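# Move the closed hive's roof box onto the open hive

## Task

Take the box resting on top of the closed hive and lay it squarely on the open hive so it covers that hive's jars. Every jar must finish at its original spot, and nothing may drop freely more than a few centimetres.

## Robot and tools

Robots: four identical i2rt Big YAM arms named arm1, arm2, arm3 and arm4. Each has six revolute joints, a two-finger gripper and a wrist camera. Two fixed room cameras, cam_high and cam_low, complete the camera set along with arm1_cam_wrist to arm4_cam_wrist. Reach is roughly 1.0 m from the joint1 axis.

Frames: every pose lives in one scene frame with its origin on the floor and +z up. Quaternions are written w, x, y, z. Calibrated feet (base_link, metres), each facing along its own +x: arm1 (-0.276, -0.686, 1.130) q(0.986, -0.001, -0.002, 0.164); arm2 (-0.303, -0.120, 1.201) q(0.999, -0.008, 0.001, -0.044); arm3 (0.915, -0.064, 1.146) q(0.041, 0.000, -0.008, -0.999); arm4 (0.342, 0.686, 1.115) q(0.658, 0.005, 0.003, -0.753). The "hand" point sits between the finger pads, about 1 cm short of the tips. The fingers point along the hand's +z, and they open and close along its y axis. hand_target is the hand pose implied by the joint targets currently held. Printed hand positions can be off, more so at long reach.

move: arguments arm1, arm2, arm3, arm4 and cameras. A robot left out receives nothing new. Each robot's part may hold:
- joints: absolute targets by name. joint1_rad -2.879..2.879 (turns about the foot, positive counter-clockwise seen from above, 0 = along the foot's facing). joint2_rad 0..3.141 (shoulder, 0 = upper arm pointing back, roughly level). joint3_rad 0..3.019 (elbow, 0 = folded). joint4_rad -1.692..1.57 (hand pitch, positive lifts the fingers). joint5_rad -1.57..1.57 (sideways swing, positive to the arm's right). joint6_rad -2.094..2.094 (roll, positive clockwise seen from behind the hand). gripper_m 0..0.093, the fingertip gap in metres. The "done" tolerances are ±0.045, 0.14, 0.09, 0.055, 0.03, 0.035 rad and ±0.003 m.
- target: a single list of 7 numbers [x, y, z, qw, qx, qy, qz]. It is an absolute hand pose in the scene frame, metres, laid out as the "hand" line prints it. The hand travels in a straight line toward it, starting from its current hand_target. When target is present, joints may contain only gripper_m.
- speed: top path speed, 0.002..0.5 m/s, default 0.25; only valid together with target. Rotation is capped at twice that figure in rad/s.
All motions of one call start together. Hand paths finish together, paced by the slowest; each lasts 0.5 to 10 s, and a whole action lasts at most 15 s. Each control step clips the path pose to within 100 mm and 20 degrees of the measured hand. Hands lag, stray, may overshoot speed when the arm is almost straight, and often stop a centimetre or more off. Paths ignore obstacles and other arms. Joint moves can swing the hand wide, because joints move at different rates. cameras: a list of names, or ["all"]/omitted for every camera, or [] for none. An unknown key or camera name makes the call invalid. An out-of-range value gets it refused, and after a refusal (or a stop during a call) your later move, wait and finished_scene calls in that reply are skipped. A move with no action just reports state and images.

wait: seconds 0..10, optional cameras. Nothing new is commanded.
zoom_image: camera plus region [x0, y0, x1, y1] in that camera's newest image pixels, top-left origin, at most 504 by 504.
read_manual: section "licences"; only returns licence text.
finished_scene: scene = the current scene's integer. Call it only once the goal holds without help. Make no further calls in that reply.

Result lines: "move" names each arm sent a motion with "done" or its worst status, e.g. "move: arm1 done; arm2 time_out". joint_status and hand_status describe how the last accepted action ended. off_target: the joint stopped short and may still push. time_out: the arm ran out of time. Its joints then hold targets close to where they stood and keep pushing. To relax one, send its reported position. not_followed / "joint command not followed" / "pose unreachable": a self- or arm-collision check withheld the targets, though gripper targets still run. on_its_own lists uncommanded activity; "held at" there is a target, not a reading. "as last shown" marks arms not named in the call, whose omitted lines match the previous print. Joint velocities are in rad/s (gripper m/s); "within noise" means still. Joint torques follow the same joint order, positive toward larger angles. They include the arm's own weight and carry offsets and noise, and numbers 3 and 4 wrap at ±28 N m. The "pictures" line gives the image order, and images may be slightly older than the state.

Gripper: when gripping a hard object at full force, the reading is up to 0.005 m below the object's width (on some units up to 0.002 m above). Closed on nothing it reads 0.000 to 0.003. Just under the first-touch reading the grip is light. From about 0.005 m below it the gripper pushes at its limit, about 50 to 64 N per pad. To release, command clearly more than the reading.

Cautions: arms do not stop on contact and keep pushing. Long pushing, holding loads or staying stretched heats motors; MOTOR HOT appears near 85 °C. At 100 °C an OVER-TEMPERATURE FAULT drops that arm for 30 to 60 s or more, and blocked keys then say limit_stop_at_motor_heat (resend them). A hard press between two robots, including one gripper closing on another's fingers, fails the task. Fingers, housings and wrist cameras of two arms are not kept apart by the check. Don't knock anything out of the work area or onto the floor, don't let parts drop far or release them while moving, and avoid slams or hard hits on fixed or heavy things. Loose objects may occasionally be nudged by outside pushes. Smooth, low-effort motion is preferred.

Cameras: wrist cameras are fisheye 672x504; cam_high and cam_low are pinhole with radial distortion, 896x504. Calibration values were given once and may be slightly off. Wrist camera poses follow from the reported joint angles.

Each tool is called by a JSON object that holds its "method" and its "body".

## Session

{"method": "move", "body": {}}

{"method": "zoom_image", "body": {"camera": "arm1_cam_wrist", "region": [160, 60, 440, 320]}}

{"method": "zoom_image", "body": {"camera": "arm4_cam_wrist", "region": [330, 220, 540, 440]}}

{"method": "zoom_image", "body": {"camera": "arm2_cam_wrist", "region": [240, 200, 480, 400]}}

Scene clock: 0.00 s.
Joint torques (N m): no reading
Heat: arm1: hottest joint1_rad 38 °C; arm2: hottest joint1_rad 35 °C; arm3: hottest joint1_rad 36 °C; arm4: hottest joint3_rad 37 °C.
Joint velocities: within noise
arm1.joint_positions: joint1_rad=-0.101 joint2_rad=+0.597 joint3_rad=+1.316 joint4_rad=-1.146 joint5_rad=+0.204 joint6_rad=-0.336 gripper_m=+0.09396
arm1.joint_status: not commanded
arm1.hand: x=-0.0198 y=-0.6619 z=+1.6805 quat_wxyz=(-0.534, +0.180, -0.818, +0.115) (m; scene frame)
arm1.hand_target: x=-0.0229 y=-0.6626 z=+1.6934 quat_wxyz=(-0.546, +0.177, -0.811, +0.115) (m; scene frame)
arm1.hand_status: not commanded
arm2.joint_positions: joint1_rad=-0.181 joint2_rad=+0.626 joint3_rad=+1.378 joint4_rad=-1.324 joint5_rad=-0.237 joint6_rad=+0.083 gripper_m=+0.09396
arm2.joint_status: not commanded
arm2.hand: x=-0.0612 y=-0.1358 z=+1.7378 quat_wxyz=(-0.483, -0.093, -0.869, -0.052) (m; scene frame)
arm2.hand_target: x=-0.0633 y=-0.1350 z=+1.7467 quat_wxyz=(-0.492, -0.091, -0.865, -0.051) (m; scene frame)
arm2.hand_status: not commanded
arm3.joint_positions: joint1_rad=+0.133 joint2_rad=+0.548 joint3_rad=+1.429 joint4_rad=-1.520 joint5_rad=-0.253 joint6_rad=-0.242 gripper_m=+0.09396
arm3.joint_status: not commanded
arm3.hand: x=+0.7559 y=-0.1339 z=+1.6831 quat_wxyz=(-0.114, -0.850, -0.252, +0.449) (m; scene frame)
arm3.hand_target: x=+0.7577 y=-0.1334 z=+1.6936 quat_wxyz=(-0.113, -0.844, -0.252, +0.460) (m; scene frame)
arm3.hand_status: not commanded
arm4.joint_positions: joint1_rad=+0.455 joint2_rad=+0.590 joint3_rad=+1.318 joint4_rad=-1.342 joint5_rad=+0.195 joint6_rad=+0.414 gripper_m=+0.09396
arm4.joint_status: not commanded
arm4.hand: x=+0.3805 y=+0.4520 z=+1.6238 quat_wxyz=(-0.381, -0.686, -0.563, +0.261) (m; scene frame)
arm4.hand_target: x=+0.3798 y=+0.4540 z=+1.6349 quat_wxyz=(-0.392, -0.682, -0.558, +0.265) (m; scene frame)
arm4.hand_status: not commanded
pictures: arm1_cam_wrist, arm2_cam_wrist, arm3_cam_wrist, arm4_cam_wrist, cam_high, cam_low
camera_calibration:
arm1_cam_wrist: T_world_to_cam=[[0.168163, -0.906994, 0.386113, -1.24656], [-0.844429, -0.334629, -0.418285, 0.464963], [0.508587, -0.255705, -0.822165, 1.34527], [0, 0, 0, 1]] pos_world=[-0.0819312, -0.63104, 1.78183]
arm2_cam_wrist: T_world_to_cam=[[-0.130009, -0.970136, -0.204779, 0.21827], [-0.928809, 0.191442, -0.317275, 0.519808], [0.347003, 0.148951, -0.92596, 1.7786], [0, 0, 0, 1]] pos_world=[-0.106001, -0.152687, 1.85653]
arm3_cam_wrist: T_world_to_cam=[[-0.538792, 0.841832, 0.0319603, 0.466946], [0.788835, 0.517463, -0.331618, 0.0345507], [-0.295705, -0.153462, -0.942872, 1.91583], [0, 0, 0, 1]] pos_world=[0.790852, -0.116962, 1.80291]
arm4_cam_wrist: T_world_to_cam=[[-0.972309, 0.066865, -0.223927, 0.702497], [0.137712, 0.93809, -0.317841, 0.045078], [0.188811, -0.339878, -0.921322, 1.7027], [0, 0, 0, 1]] pos_world=[0.355348, 0.489449, 1.74037]

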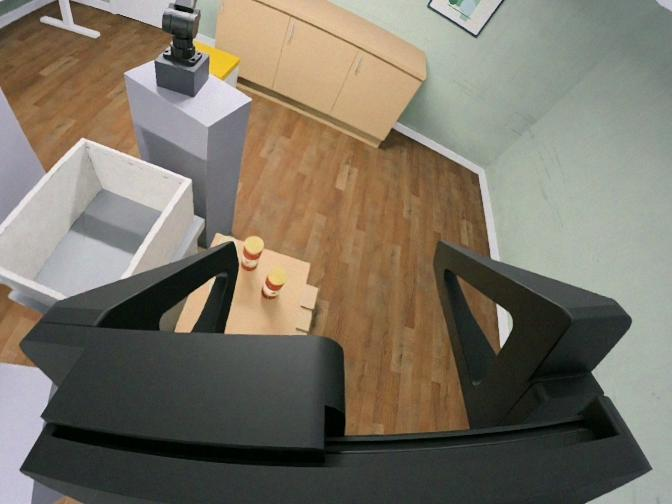

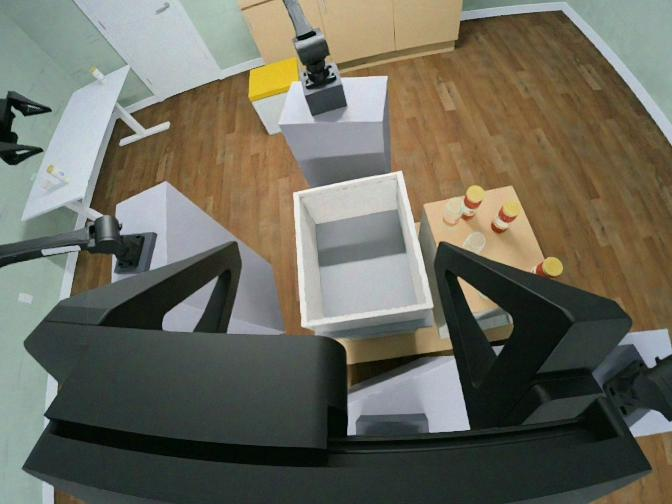

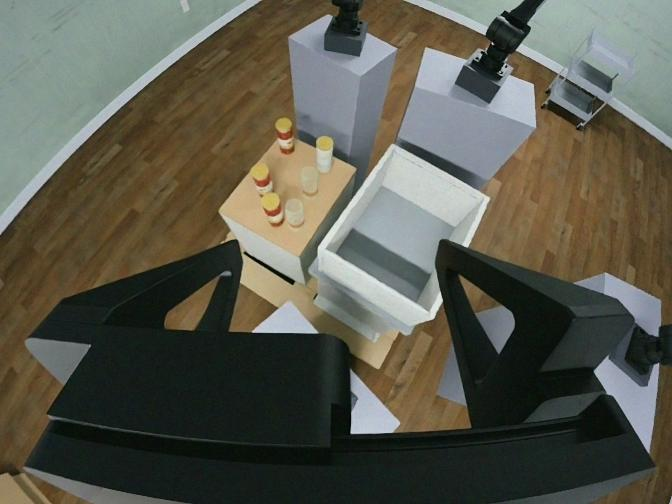

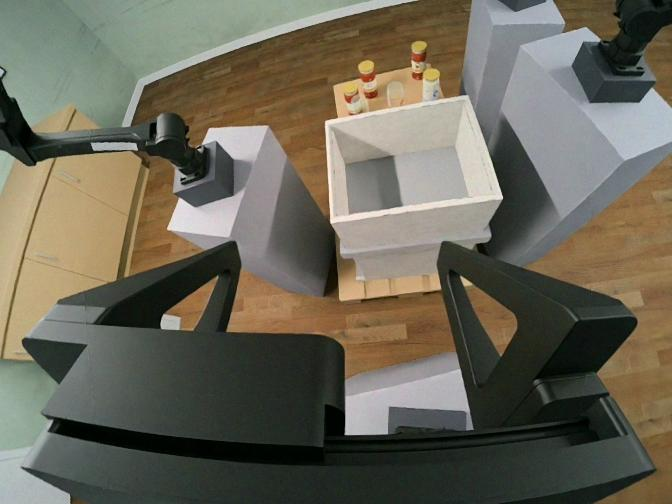

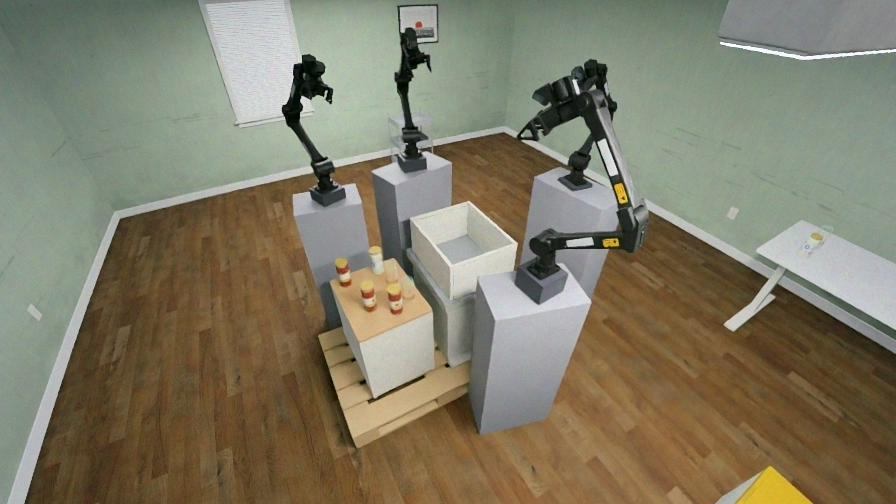

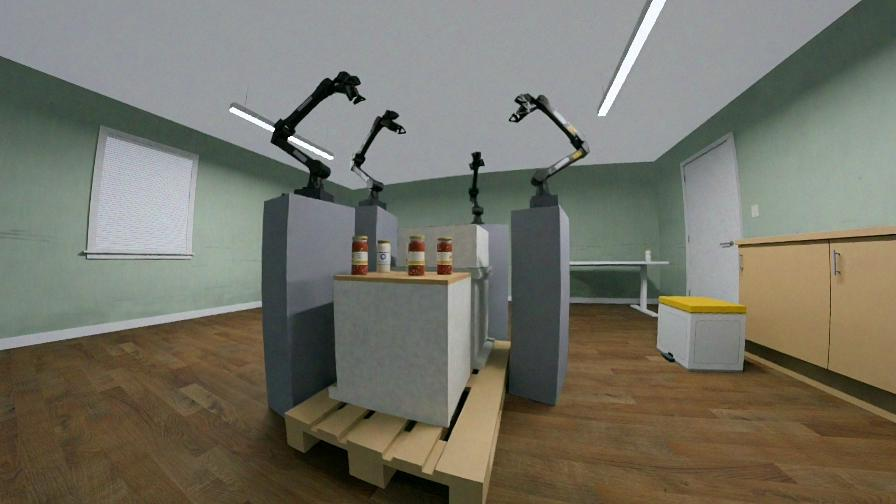

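Scaled by 1.800 from the camera's 672x504 image, which has a finer 960x720 frame.

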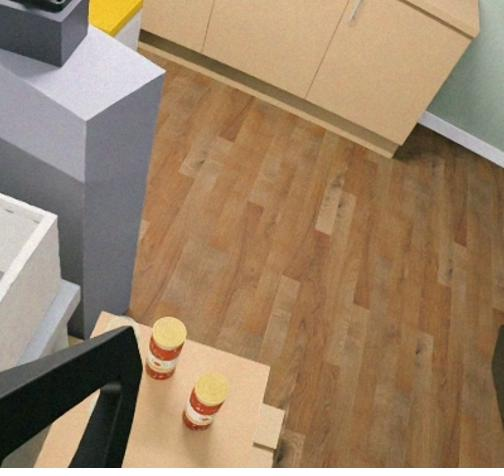

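Scaled by 2.291 from the camera's 672x504 image, which has a finer 960x720 frame.

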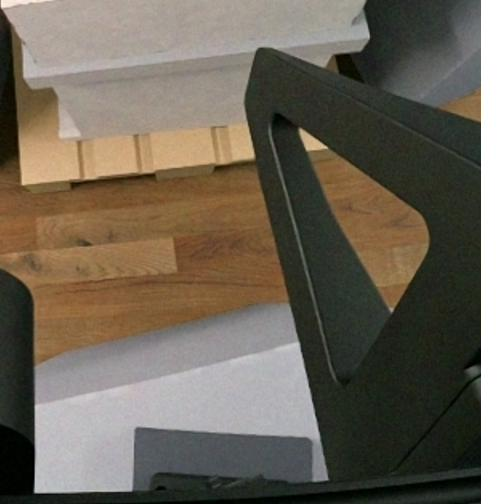

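Scaled by 2.100 from the camera's 672x504 image, which has a finer 960x720 frame.

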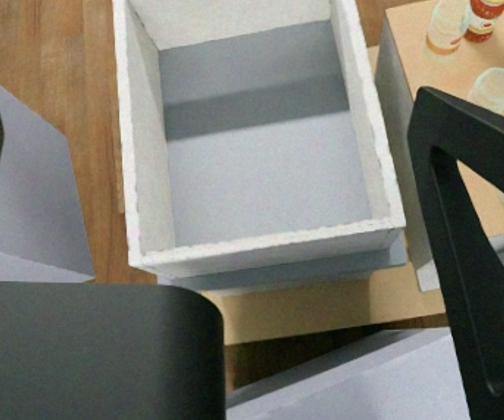

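{"method": "zoom_image", "body": {"camera": "arm4_cam_wrist", "region": [300, 30, 520, 240]}}

{"method": "zoom_image", "body": {"camera": "arm2_cam_wrist", "region": [280, 150, 580, 350]}}

{"method": "zoom_image", "body": {"camera": "arm3_cam_wrist", "region": [210, 110, 510, 350]}}

{"method": "zoom_image", "body": {"camera": "cam_high", "region": [320, 190, 540, 440]}}

{"method": "zoom_image", "body": {"camera": "cam_low", "region": [320, 210, 520, 440]}}

Scaled by 2.291 from the camera's 672x504 image, which has a finer 960x720 frame.

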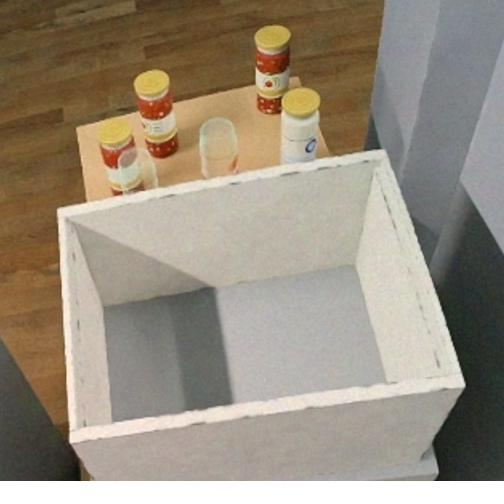

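Scaled by 1.680 from the camera's 672x504 image, which has a finer 960x720 frame.

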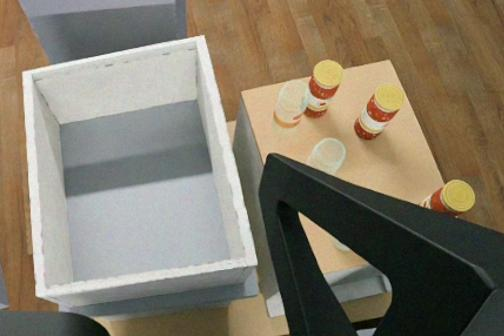

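Scaled by 1.680 from the camera's 672x504 image, which has a finer 960x720 frame.

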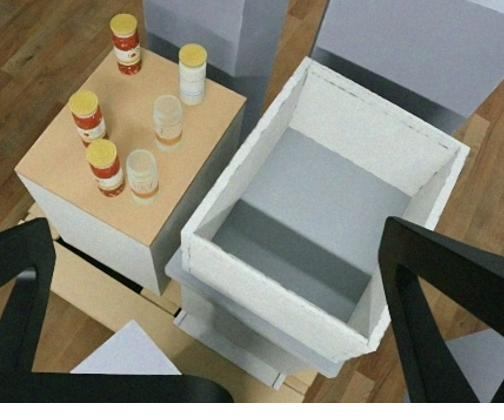

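Scaled by 2.016.

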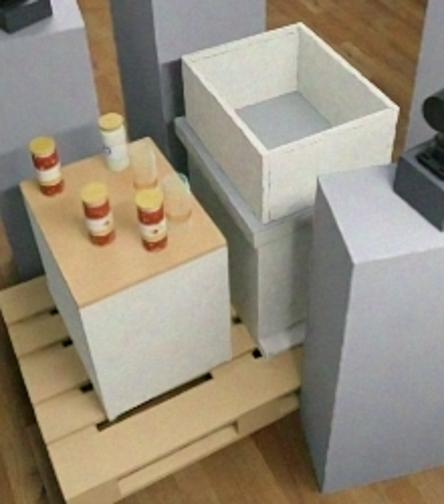

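Scaled by 2.191.

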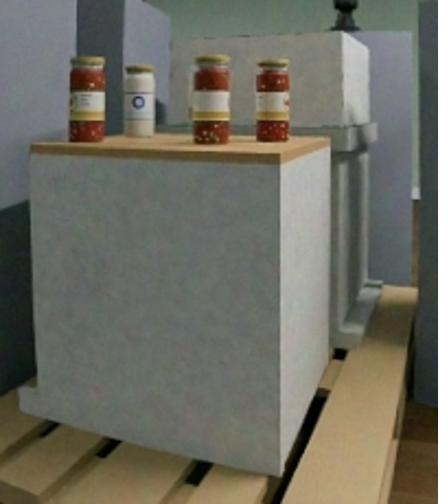

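{"method": "move", "body": {"arm2": {"target":[0.03,-0.11,1.15,0,0.7071,0.7071,0],"speed":0.2}, "arm3": {"target":[0.518,-0.11,1.15,0,0.7071,0.7071,0],"speed":0.2}}}

{"method": "zoom_image", "body": {"camera": "arm4_cam_wrist", "region": [300, 30, 520, 240]}}

{"method": "zoom_image", "body": {"camera": "cam_low", "region": [320, 170, 520, 300]}}

Scene clock: 23.30 s.
Joint torques (N m): arm1=[0.44 3.31 10.07 1.84 0.08 0.02] | arm2=[-1.26 -7.65 8.02 1.28 -0.07 0.1] | arm3=[2.08 -11.4 10.45 0.72 0.04 -0.27] | arm4=[-1.44 2.67 10.4 2.07 0.09 -0.02]
Heat: arm1: hottest joint3_rad 39 °C; arm2: hottest joint1_rad 35 °C; arm3: hottest joint1_rad 36 °C; arm4: hottest joint3_rad 40 °C.
move: arm2 off_target; arm3 off_target
Joint velocities: within noise
arm1, arm4: as last shown
arm2.joint_positions: joint1_rad=+0.128 joint2_rad=+1.591 joint3_rad=+0.653 joint4_rad=-0.642 joint5_rad=-0.013 joint6_rad=+1.581 gripper_m=+0.09396
arm2.joint_status: not commanded
arm2.hand: x=+0.0172 y=-0.1063 z=+1.1517 quat_wxyz=(+0.004, -0.696, -0.718, +0.006) (m; scene frame)
arm2.hand_target: x=+0.0296 y=-0.1101 z=+1.1503 quat_wxyz=(+0.000, -0.707, -0.707, +0.000) (m; scene frame)
arm2.hand_status: off_target (0.013 m and 1.9 deg from the pose sent, 0.595 m and 94.2 deg at the start)
arm3.joint_positions: joint1_rad=+0.032 joint2_rad=+1.618 joint3_rad=+0.871 joint4_rad=-0.859 joint5_rad=+0.015 joint6_rad=-1.430 gripper_m=+0.09396
arm3.joint_status: not commanded
arm3.hand: x=+0.5383 y=-0.1042 z=+1.1445 quat_wxyz=(-0.011, -0.716, -0.697, -0.013) (m; scene frame)
arm3.hand_target: x=+0.5187 y=-0.1100 z=+1.1505 quat_wxyz=(+0.000, -0.707, -0.707, +0.000) (m; scene frame)
arm3.hand_status: off_target (0.022 m and 2.5 deg from the pose sent, 0.584 m and 77.6 deg at the start)
pictures: arm1_cam_wrist, arm2_cam_wrist, arm3_cam_wrist, arm4_cam_wrist, cam_high, cam_low
camera_calibration:
arm1_cam_wrist: T_world_to_cam=[[0.168163, -0.906994, 0.386113, -1.24656], [-0.844429, -0.334629, -0.418285, 0.464963], [0.508587, -0.255705, -0.822165, 1.34527], [0, 0, 0, 1]] pos_world=[-0.0819312, -0.63104, 1.78183]
arm2_cam_wrist: T_world_to_cam=[[-0.999854, 0.00125976, 0.0170632, -0.000298124], [0.011537, 0.786098, 0.617994, -0.629109], [-0.0126348, 0.618101, -0.785997, 1.09915], [0, 0, 0, 1]] pos_world=[0.0208476, -0.184846, 1.25272]
arm3_cam_wrist: T_world_to_cam=[[-0.998816, 0.0219494, -0.0434232, 0.590398], [-0.00768802, 0.810055, 0.586303, -0.579177], [0.0480442, 0.585943, -0.808927, 1.08699], [0, 0, 0, 1]] pos_world=[0.533023, -0.180705, 1.2445]
arm4_cam_wrist: T_world_to_cam=[[-0.972309, 0.066865, -0.223927, 0.702497], [0.137712, 0.93809, -0.317841, 0.045078], [0.188811, -0.339878, -0.921322, 1.7027], [0, 0, 0, 1]] pos_world=[0.355348, 0.489449, 1.74037]

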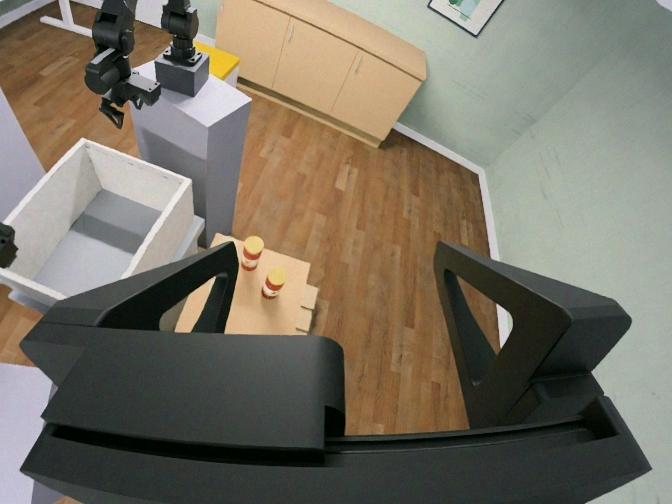

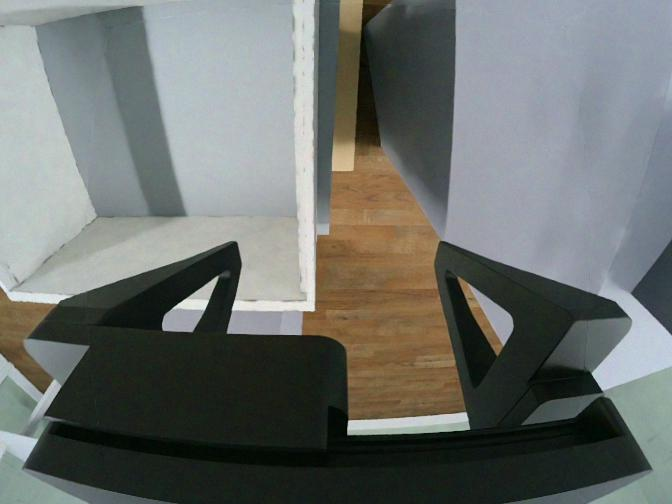

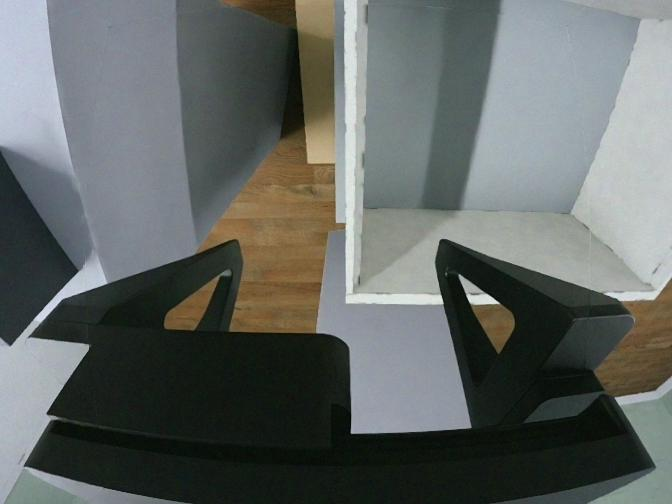

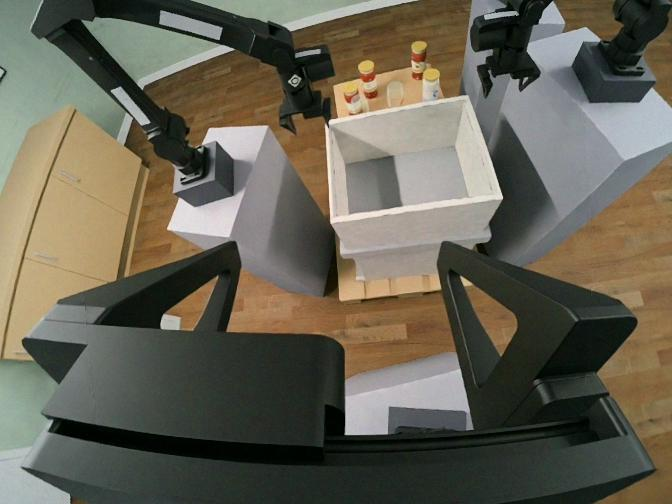

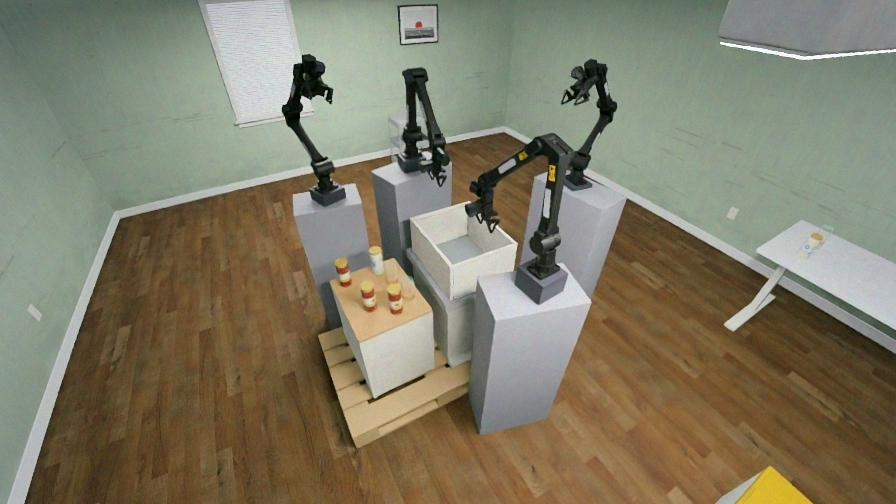

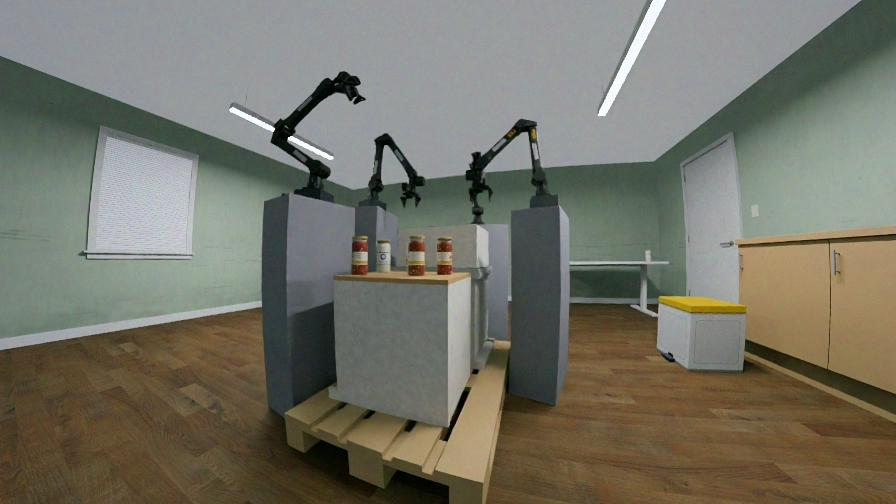

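Scaled by 2.291 from the camera's 672x504 image, which has a finer 960x720 frame.

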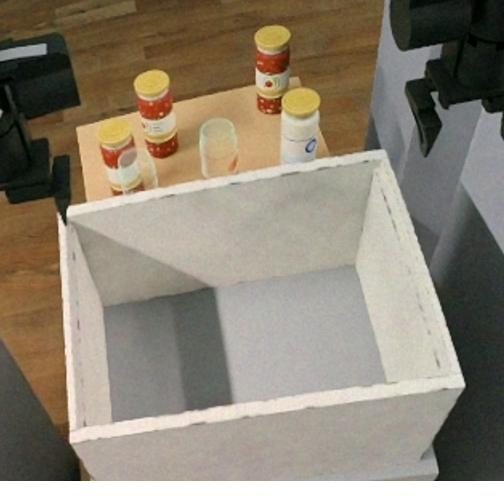

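Scaled by 2.520.

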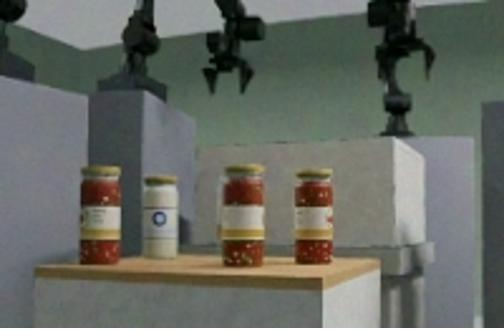

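{"method": "move", "body": {"arm2": {"target":[0.058,-0.095,1.03,0,0.7071,0.7071,0],"speed":0.12}, "arm3": {"target":[0.518,-0.095,1.03,0,0.7071,0.7071,0],"speed":0.12}}}

{"method": "zoom_image", "body": {"camera": "arm4_cam_wrist", "region": [300, 30, 520, 240]}}

{"method": "zoom_image", "body": {"camera": "cam_low", "region": [370, 180, 510, 280]}}

Scene clock: 31.20 s.
Joint torques (N m): arm1=[0.5 3.37 10.07 1.84 0.08 0.01] | arm2=[0.85 -10.7 4.77 1.26 -0.05 0.07] | arm3=[0.44 -13.45 5.11 0.77 0.03 -0.25] | arm4=[-1.14 3.37 10.3 2.26 0.1 -0.09]
Heat: arm1: hottest joint3_rad 40 °C; arm2: hottest joint1_rad 35 °C; arm3: hottest joint1_rad 36 °C; arm4: hottest joint3_rad 41 °C.
move: arm2 off_target; arm3 done
Joint velocities: within noise
arm1, arm4: as last shown
arm2.joint_positions: joint1_rad=+0.144 joint2_rad=+1.990 joint3_rad=+0.736 joint4_rad=-0.313 joint5_rad=-0.014 joint6_rad=+1.626 gripper_m=+0.09396
arm2.joint_status: not commanded
arm2.hand: x=+0.0537 y=-0.1008 z=+1.0377 quat_wxyz=(-0.001, -0.707, -0.708, +0.001) (m; scene frame)
arm2.hand_target: x=+0.0576 y=-0.0951 z=+1.0302 quat_wxyz=(+0.000, -0.707, -0.707, +0.000) (m; scene frame)
arm2.hand_status: off_target (0.011 m and 0.1 deg from the pose sent, 0.129 m and 1.9 deg at the start)
arm3.joint_positions: joint1_rad=+0.009 joint2_rad=+1.896 joint3_rad=+0.845 joint4_rad=-0.520 joint5_rad=+0.015 joint6_rad=-1.472 gripper_m=+0.09396
arm3.joint_status: not commanded
arm3.hand: x=+0.5200 y=-0.0993 z=+1.0342 quat_wxyz=(-0.001, -0.709, -0.705, +0.000) (m; scene frame)
arm3.hand_target: x=+0.5181 y=-0.0950 z=+1.0301 quat_wxyz=(+0.000, -0.707, -0.707, +0.000) (m; scene frame)
arm3.hand_status: done (0.006 m and 0.4 deg from the pose sent, 0.117 m and 2.5 deg at the start)
pictures: arm1_cam_wrist, arm2_cam_wrist, arm3_cam_wrist, arm4_cam_wrist, cam_high, cam_low
camera_calibration:
arm1_cam_wrist: T_world_to_cam=[[0.168163, -0.906994, 0.386113, -1.24656], [-0.844429, -0.334629, -0.418285, 0.464963], [0.508587, -0.255705, -0.822165, 1.34527], [0, 0, 0, 1]] pos_world=[-0.0819312, -0.63104, 1.78183]
arm2_cam_wrist: T_world_to_cam=[[-0.999532, 0.0303971, 0.0035016, 0.0551995], [0.0260432, 0.785076, 0.618851, -0.565081], [0.0160623, 0.618653, -0.7855, 1.0046], [0, 0, 0, 1]] pos_world=[0.0537541, -0.179544, 1.13862]
arm3_cam_wrist: T_world_to_cam=[[-0.999958, 0.00181099, -0.00895092, 0.530106], [-0.00374736, 0.812451, 0.583018, -0.516959], [0.00832802, 0.583027, -0.81241, 1.01975], [0, 0, 0, 1]] pos_world=[0.519655, -0.175499, 1.1346]
arm4_cam_wrist: T_world_to_cam=[[-0.972309, 0.066865, -0.223927, 0.702497], [0.137712, 0.93809, -0.317841, 0.045078], [0.188811, -0.339878, -0.921322, 1.7027], [0, 0, 0, 1]] pos_world=[0.355348, 0.489449, 1.74037]

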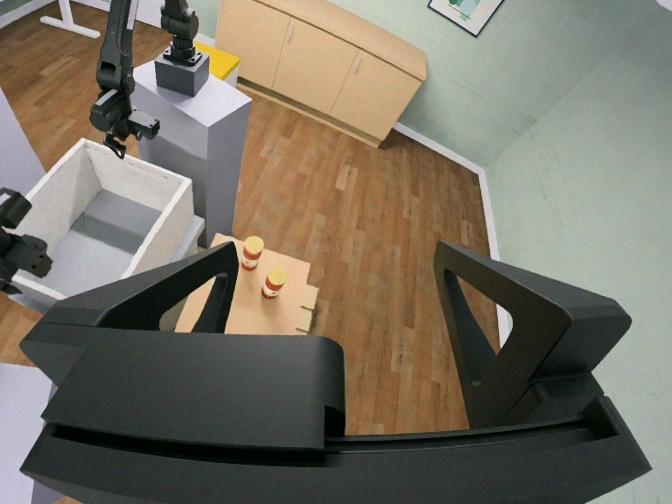

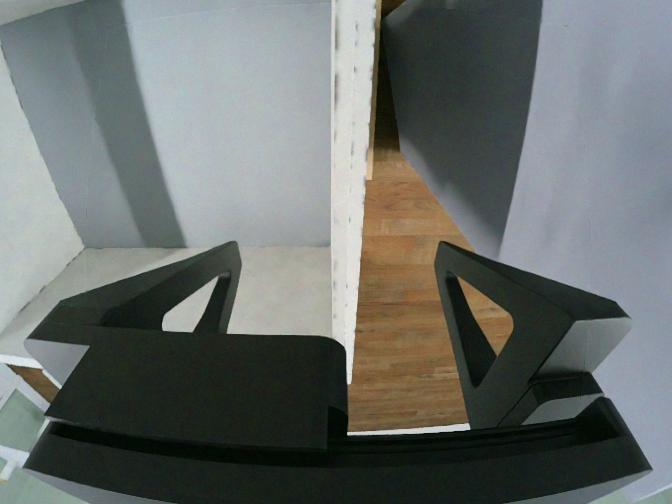

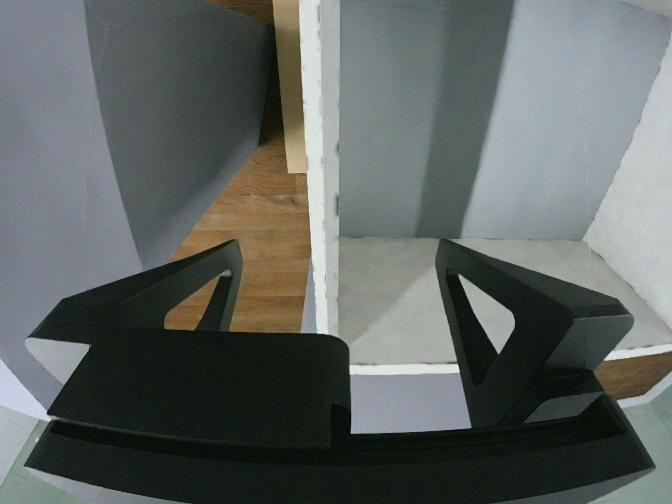

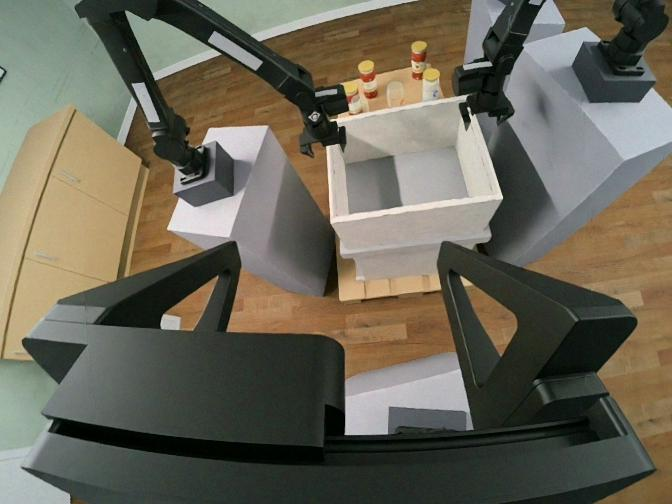

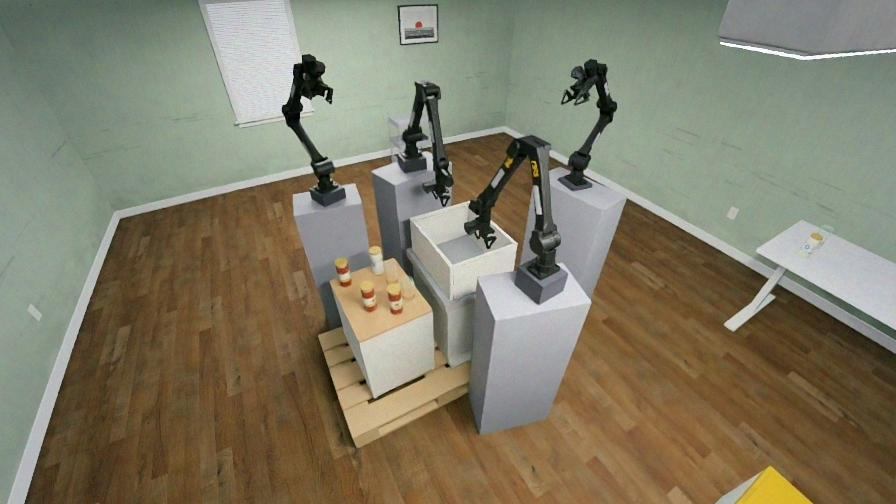

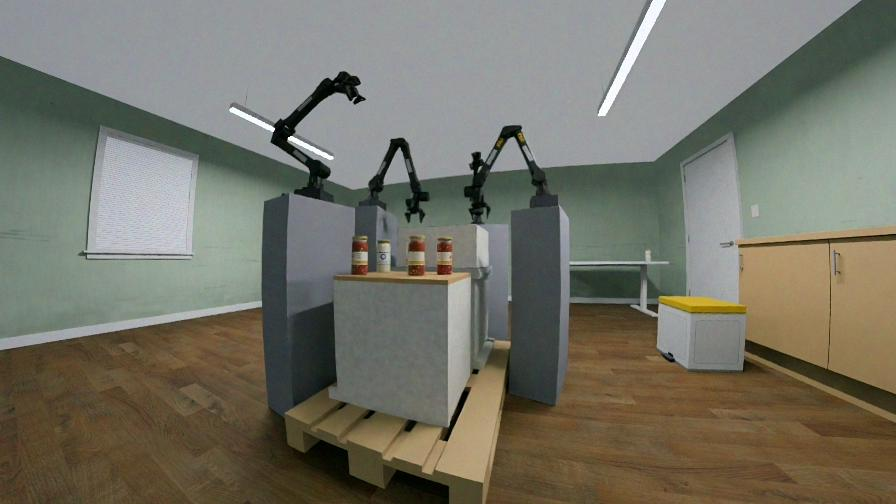

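Scaled by 2.291 from the camera's 672x504 image, which has a finer 960x720 frame.

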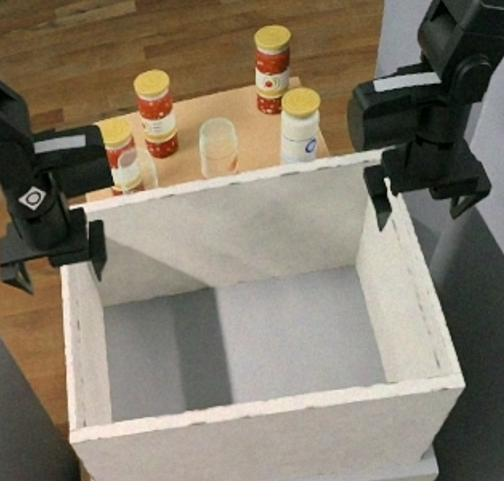

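Scaled by 3.600.

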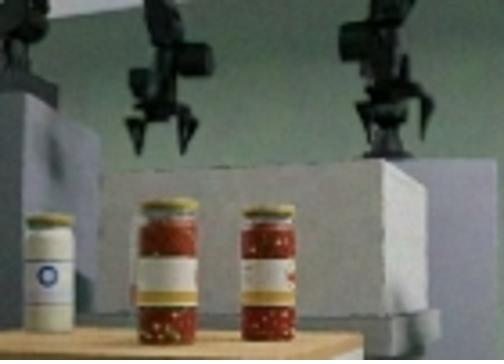

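{"method": "move", "body": {"arm2": {"target":[0.045,-0.1,0.97,0,0.7071,0.7071,0],"speed":0.08}, "arm3": {"target":[0.532,-0.1,0.975,0,0.7071,0.7071,0],"speed":0.08}, "cameras": ["arm2_cam_wrist","arm3_cam_wrist","cam_low"]}}

{"method": "zoom_image", "body": {"camera": "cam_low", "region": [370, 180, 510, 280]}}

Scene clock: 37.17 s.
Joint torques (N m): arm1=[0.5 3.25 10.07 1.83 0.08 0.02] | arm2=[-0.09 -11.46 2.8 1.22 -0.04 -0.04] | arm3=[1.55 -13.63 3.49 0.83 0.02 -0.11] | arm4=[-1.2 3.43 10.56 2.17 0.04 -0.04]
Heat: arm1: hottest joint3_rad 41 °C; arm2: hottest joint1_rad 35 °C; arm3: hottest joint1_rad 36 °C; arm4: hottest joint3_rad 41 °C.
move: arm2 done; arm3 done
Joint velocities: within noise
arm1, arm4: as last shown
arm2.joint_positions: joint1_rad=+0.144 joint2_rad=+2.171 joint3_rad=+0.748 joint4_rad=-0.137 joint5_rad=-0.014 joint6_rad=+1.626 gripper_m=+0.09396
arm2.joint_status: not commanded
arm2.hand: x=+0.0459 y=-0.1022 z=+0.9787 quat_wxyz=(-0.003, -0.707, -0.707, -0.002) (m; scene frame)
arm2.hand_target: x=+0.0449 y=-0.1001 z=+0.9703 quat_wxyz=(+0.000, -0.707, -0.707, +0.000) (m; scene frame)
arm2.hand_status: done (0.009 m and 0.4 deg from the pose sent, 0.068 m and 0.1 deg at the start)
arm3.joint_positions: joint1_rad=+0.009 joint2_rad=+2.031 joint3_rad=+0.820 joint4_rad=-0.355 joint5_rad=+0.015 joint6_rad=-1.473 gripper_m=+0.09396
arm3.joint_status: not commanded
arm3.hand: x=+0.5304 y=-0.0992 z=+0.9803 quat_wxyz=(+0.001, -0.709, -0.705, +0.002) (m; scene frame)
arm3.hand_target: x=+0.5319 y=-0.1000 z=+0.9752 quat_wxyz=(+0.000, -0.707, -0.707, +0.000) (m; scene frame)
arm3.hand_status: done (0.006 m and 0.4 deg from the pose sent, 0.060 m and 0.4 deg at the start)
pictures: arm2_cam_wrist, arm3_cam_wrist, cam_low
camera_calibration:
arm2_cam_wrist: T_world_to_cam=[[-0.999527, 0.0306161, -0.00296906, 0.0539684], [0.0221996, 0.784814, 0.619333, -0.527701], [0.0212917, 0.618974, -0.785123, 0.958748], [0, 0, 0, 1]] pos_world=[0.0452443, -0.180945, 1.07972]
arm3_cam_wrist: T_world_to_cam=[[-0.999991, 0.00117469, -0.00397991, 0.535062], [-0.00136414, 0.812733, 0.582635, -0.486434], [0.00391902, 0.582635, -0.812724, 0.978505], [0, 0, 0, 1]] pos_world=[0.530559, -0.175398, 1.0808]

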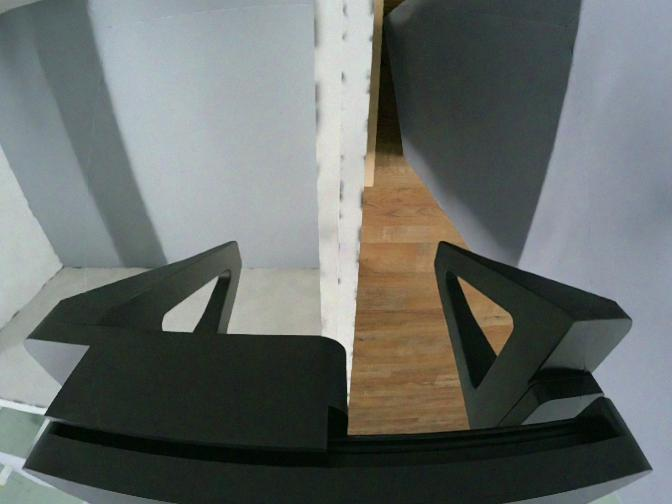

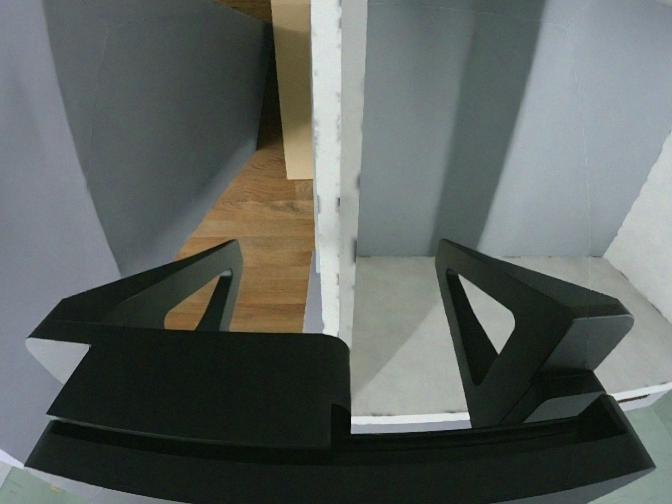

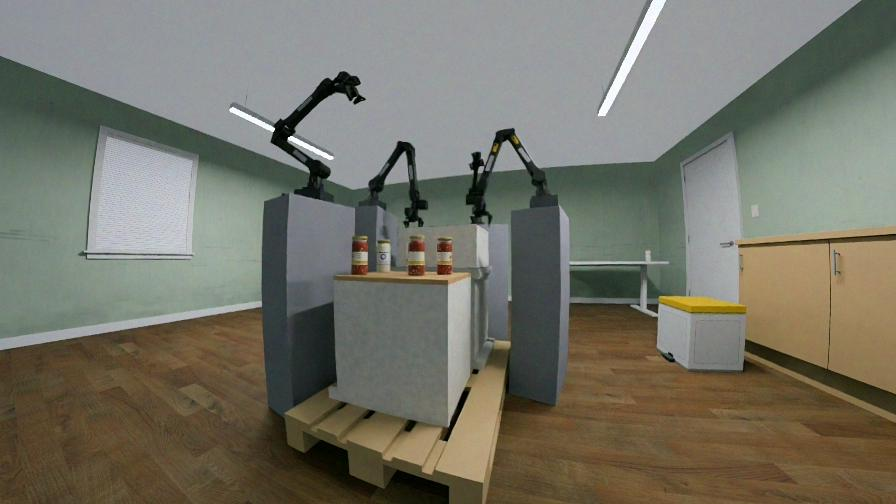

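Scaled by 3.600.

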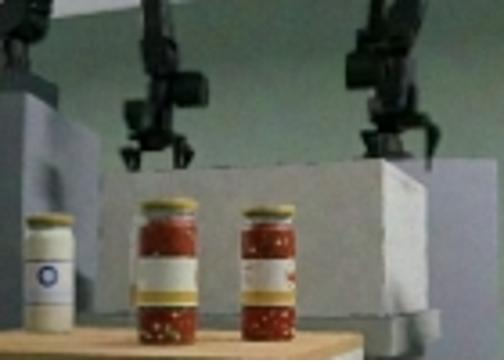

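{"method": "move", "body": {"arm2": {"target":[0.043,-0.101,0.923,0,0.7071,0.7071,0],"speed":0.06}, "arm3": {"target":[0.537,-0.102,0.925,0,0.7071,0.7071,0],"speed":0.06}, "cameras": ["arm2_cam_wrist","arm3_cam_wrist"]}}

{"method": "move", "body": {"arm2": {"joints":{"gripper_m":0.04}}, "arm3": {"joints":{"gripper_m":0.04}}, "cameras": ["arm2_cam_wrist","arm3_cam_wrist","cam_low"]}}

{"method": "zoom_image", "body": {"camera": "cam_low", "region": [370, 180, 510, 280]}}

Scene clock: 41.00 s.
Joint torques (N m): arm1=[0.5 3.37 10.06 1.83 0.08 0.02] | arm2=[-0.09 -11.69 1.73 1.2 -0.06 -0.05] | arm3=[1.9 -13.98 3.44 0.77 0.02 -0.07] | arm4=[-1.38 3.37 10.4 2.28 0.05 -0.06]
Heat: arm1: hottest joint3_rad 42 °C; arm2: hottest joint1_rad 35 °C; arm3: hottest joint1_rad 36 °C; arm4: hottest joint3_rad 42 °C.
move: arm2 off_target; arm3 done
Joint velocities: within noise
arm1, arm4: as last shown
arm2.joint_positions: joint1_rad=+0.144 joint2_rad=+2.318 joint3_rad=+0.798 joint4_rad=-0.037 joint5_rad=-0.014 joint6_rad=+1.626 gripper_m=+0.09396
arm2.joint_status: not commanded
arm2.hand: x=+0.0474 y=-0.1029 z=+0.9326 quat_wxyz=(-0.004, -0.707, -0.707, -0.003) (m; scene frame)
arm2.hand_target: x=+0.0428 y=-0.1011 z=+0.9234 quat_wxyz=(+0.000, -0.707, -0.707, +0.000) (m; scene frame)
arm2.hand_status: off_target (0.011 m and 0.6 deg from the pose sent, 0.056 m and 0.3 deg at the start)
arm3.joint_positions: joint1_rad=+0.009 joint2_rad=+2.175 joint3_rad=+0.822 joint4_rad=-0.229 joint5_rad=+0.015 joint6_rad=-1.473 gripper_m=+0.09396
arm3.joint_status: not commanded
arm3.hand: x=+0.5439 y=-0.0988 z=+0.9290 quat_wxyz=(-0.004, -0.709, -0.705, -0.004) (m; scene frame)
arm3.hand_target: x=+0.5372 y=-0.1020 z=+0.9252 quat_wxyz=(+0.000, -0.707, -0.707, +0.000) (m; scene frame)
arm3.hand_status: done (0.009 m and 0.7 deg from the pose sent, 0.056 m and 0.4 deg at the start)
pictures: arm2_cam_wrist, arm3_cam_wrist
camera_calibration:
arm2_cam_wrist: T_world_to_cam=[[-0.999508, 0.0306351, -0.00676225, 0.0588703], [0.0198589, 0.784685, 0.619577, -0.498791], [0.024287, 0.619138, -0.784907, 0.922631], [0, 0, 0, 1]] pos_world=[0.0463389, -0.181645, 1.03362]
arm3_cam_wrist: T_world_to_cam=[[-0.999815, 0.000971832, -0.0191955, 0.562374], [-0.0104159, 0.811954, 0.583629, -0.452905], [0.016153, 0.583721, -0.811794, 0.929024], [0, 0, 0, 1]] pos_world=[0.542547, -0.175099, 1.0293]

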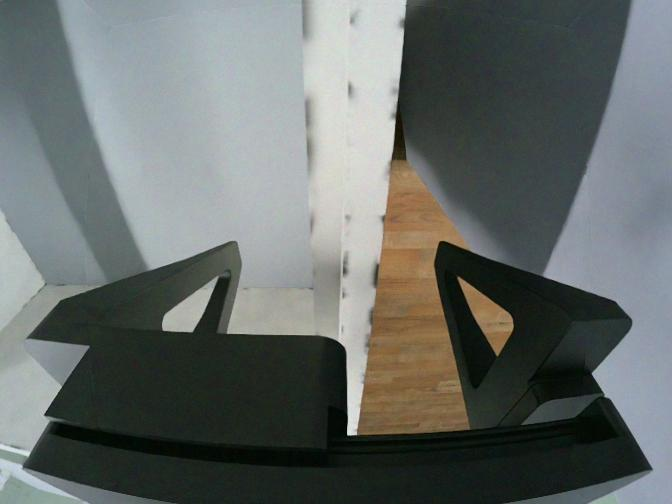

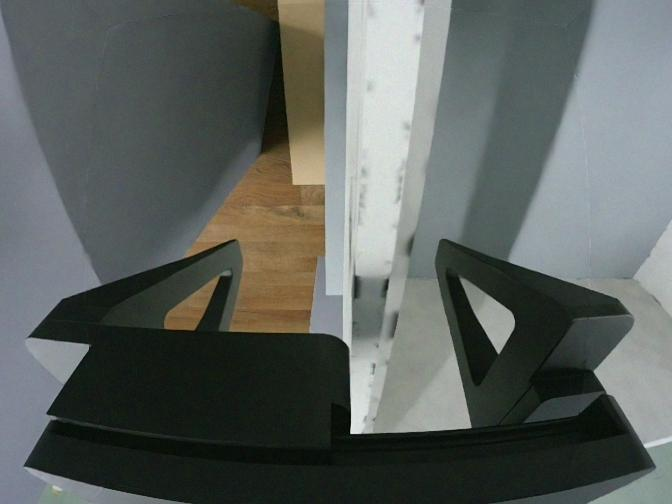

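Scene clock: 41.77 s.
Joint torques (N m): arm1=[0.5 3.31 10.1 1.83 0.08 0.01] | arm2=[0.09 -11.87 1.65 1.25 -0.04 -0.07] | arm3=[1.9 -14.1 3.23 0.65 0.01 -0.07] | arm4=[-1.38 2.43 10.62 2.19 0.08 -0.03]
Heat: arm1: hottest joint3_rad 42 °C; arm2: hottest joint1_rad 35 °C; arm3: hottest joint1_rad 36 °C; arm4: hottest joint3_rad 42 °C.
move: arm2 done; arm3 done
Joint velocities: within noise
arm1, arm4: as last shown
arm2.joint_positions: joint1_rad=+0.144 joint2_rad=+2.318 joint3_rad=+0.799 joint4_rad=-0.037 joint5_rad=-0.014 joint6_rad=+1.626 gripper_m=+0.04012
arm2.joint_status: all done
arm2.hand: x=+0.0478 y=-0.1028 z=+0.9327 quat_wxyz=(-0.004, -0.707, -0.707, -0.003) (m; scene frame)
arm2.hand_target: x=+0.0430 y=-0.1011 z=+0.9234 quat_wxyz=(+0.000, -0.707, -0.707, +0.000) (m; scene frame)
arm2.hand_status: not commanded
arm3.joint_positions: joint1_rad=+0.009 joint2_rad=+2.175 joint3_rad=+0.827 joint4_rad=-0.226 joint5_rad=+0.016 joint6_rad=-1.473 gripper_m=+0.04016
arm3.joint_status: all done
arm3.hand: x=+0.5403 y=-0.0991 z=+0.9293 quat_wxyz=(-0.001, -0.709, -0.705, -0.001) (m; scene frame)
arm3.hand_target: x=+0.5371 y=-0.1020 z=+0.9252 quat_wxyz=(+0.000, -0.707, -0.707, +0.000) (m; scene frame)
arm3.hand_status: not commanded
pictures: arm2_cam_wrist, arm3_cam_wrist, cam_low
camera_calibration:
arm2_cam_wrist: T_world_to_cam=[[-0.999504, 0.0305795, -0.00754021, 0.0599631], [0.0193331, 0.784688, 0.619589, -0.498785], [0.0248634, 0.619136, -0.78489, 0.922579], [0, 0, 0, 1]] pos_world=[0.0466379, -0.181645, 1.03362]
arm3_cam_wrist: T_world_to_cam=[[-0.999932, 0.00103244, -0.0116171, 0.551859], [-0.00594064, 0.812085, 0.583509, -0.455274], [0.0100365, 0.583539, -0.812023, 0.933016], [0, 0, 0, 1]] pos_world=[0.539753, -0.175299, 1.0297]

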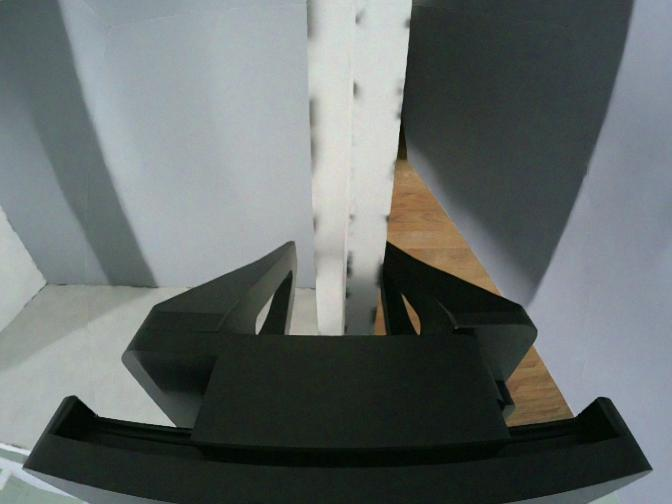

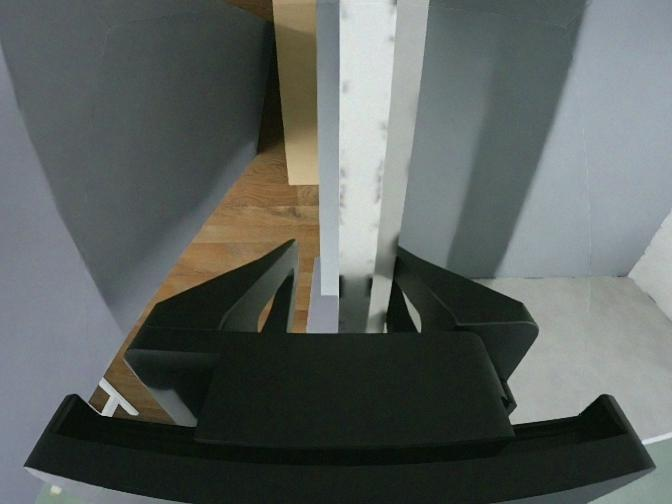

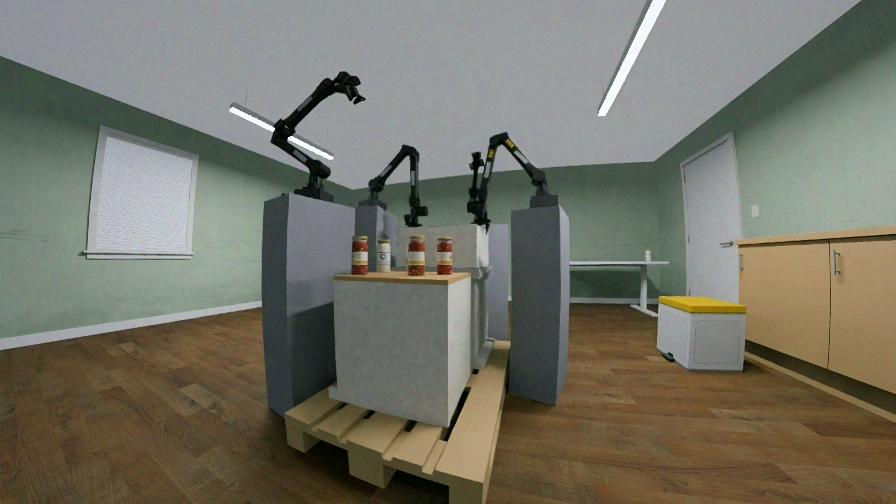

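Scaled by 3.600.

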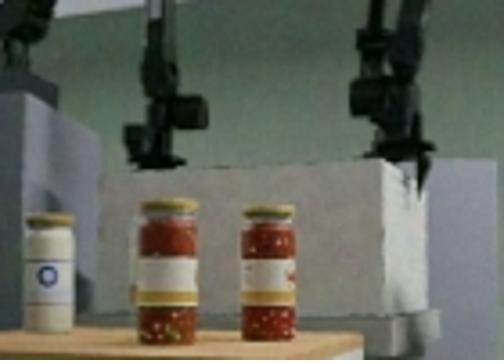

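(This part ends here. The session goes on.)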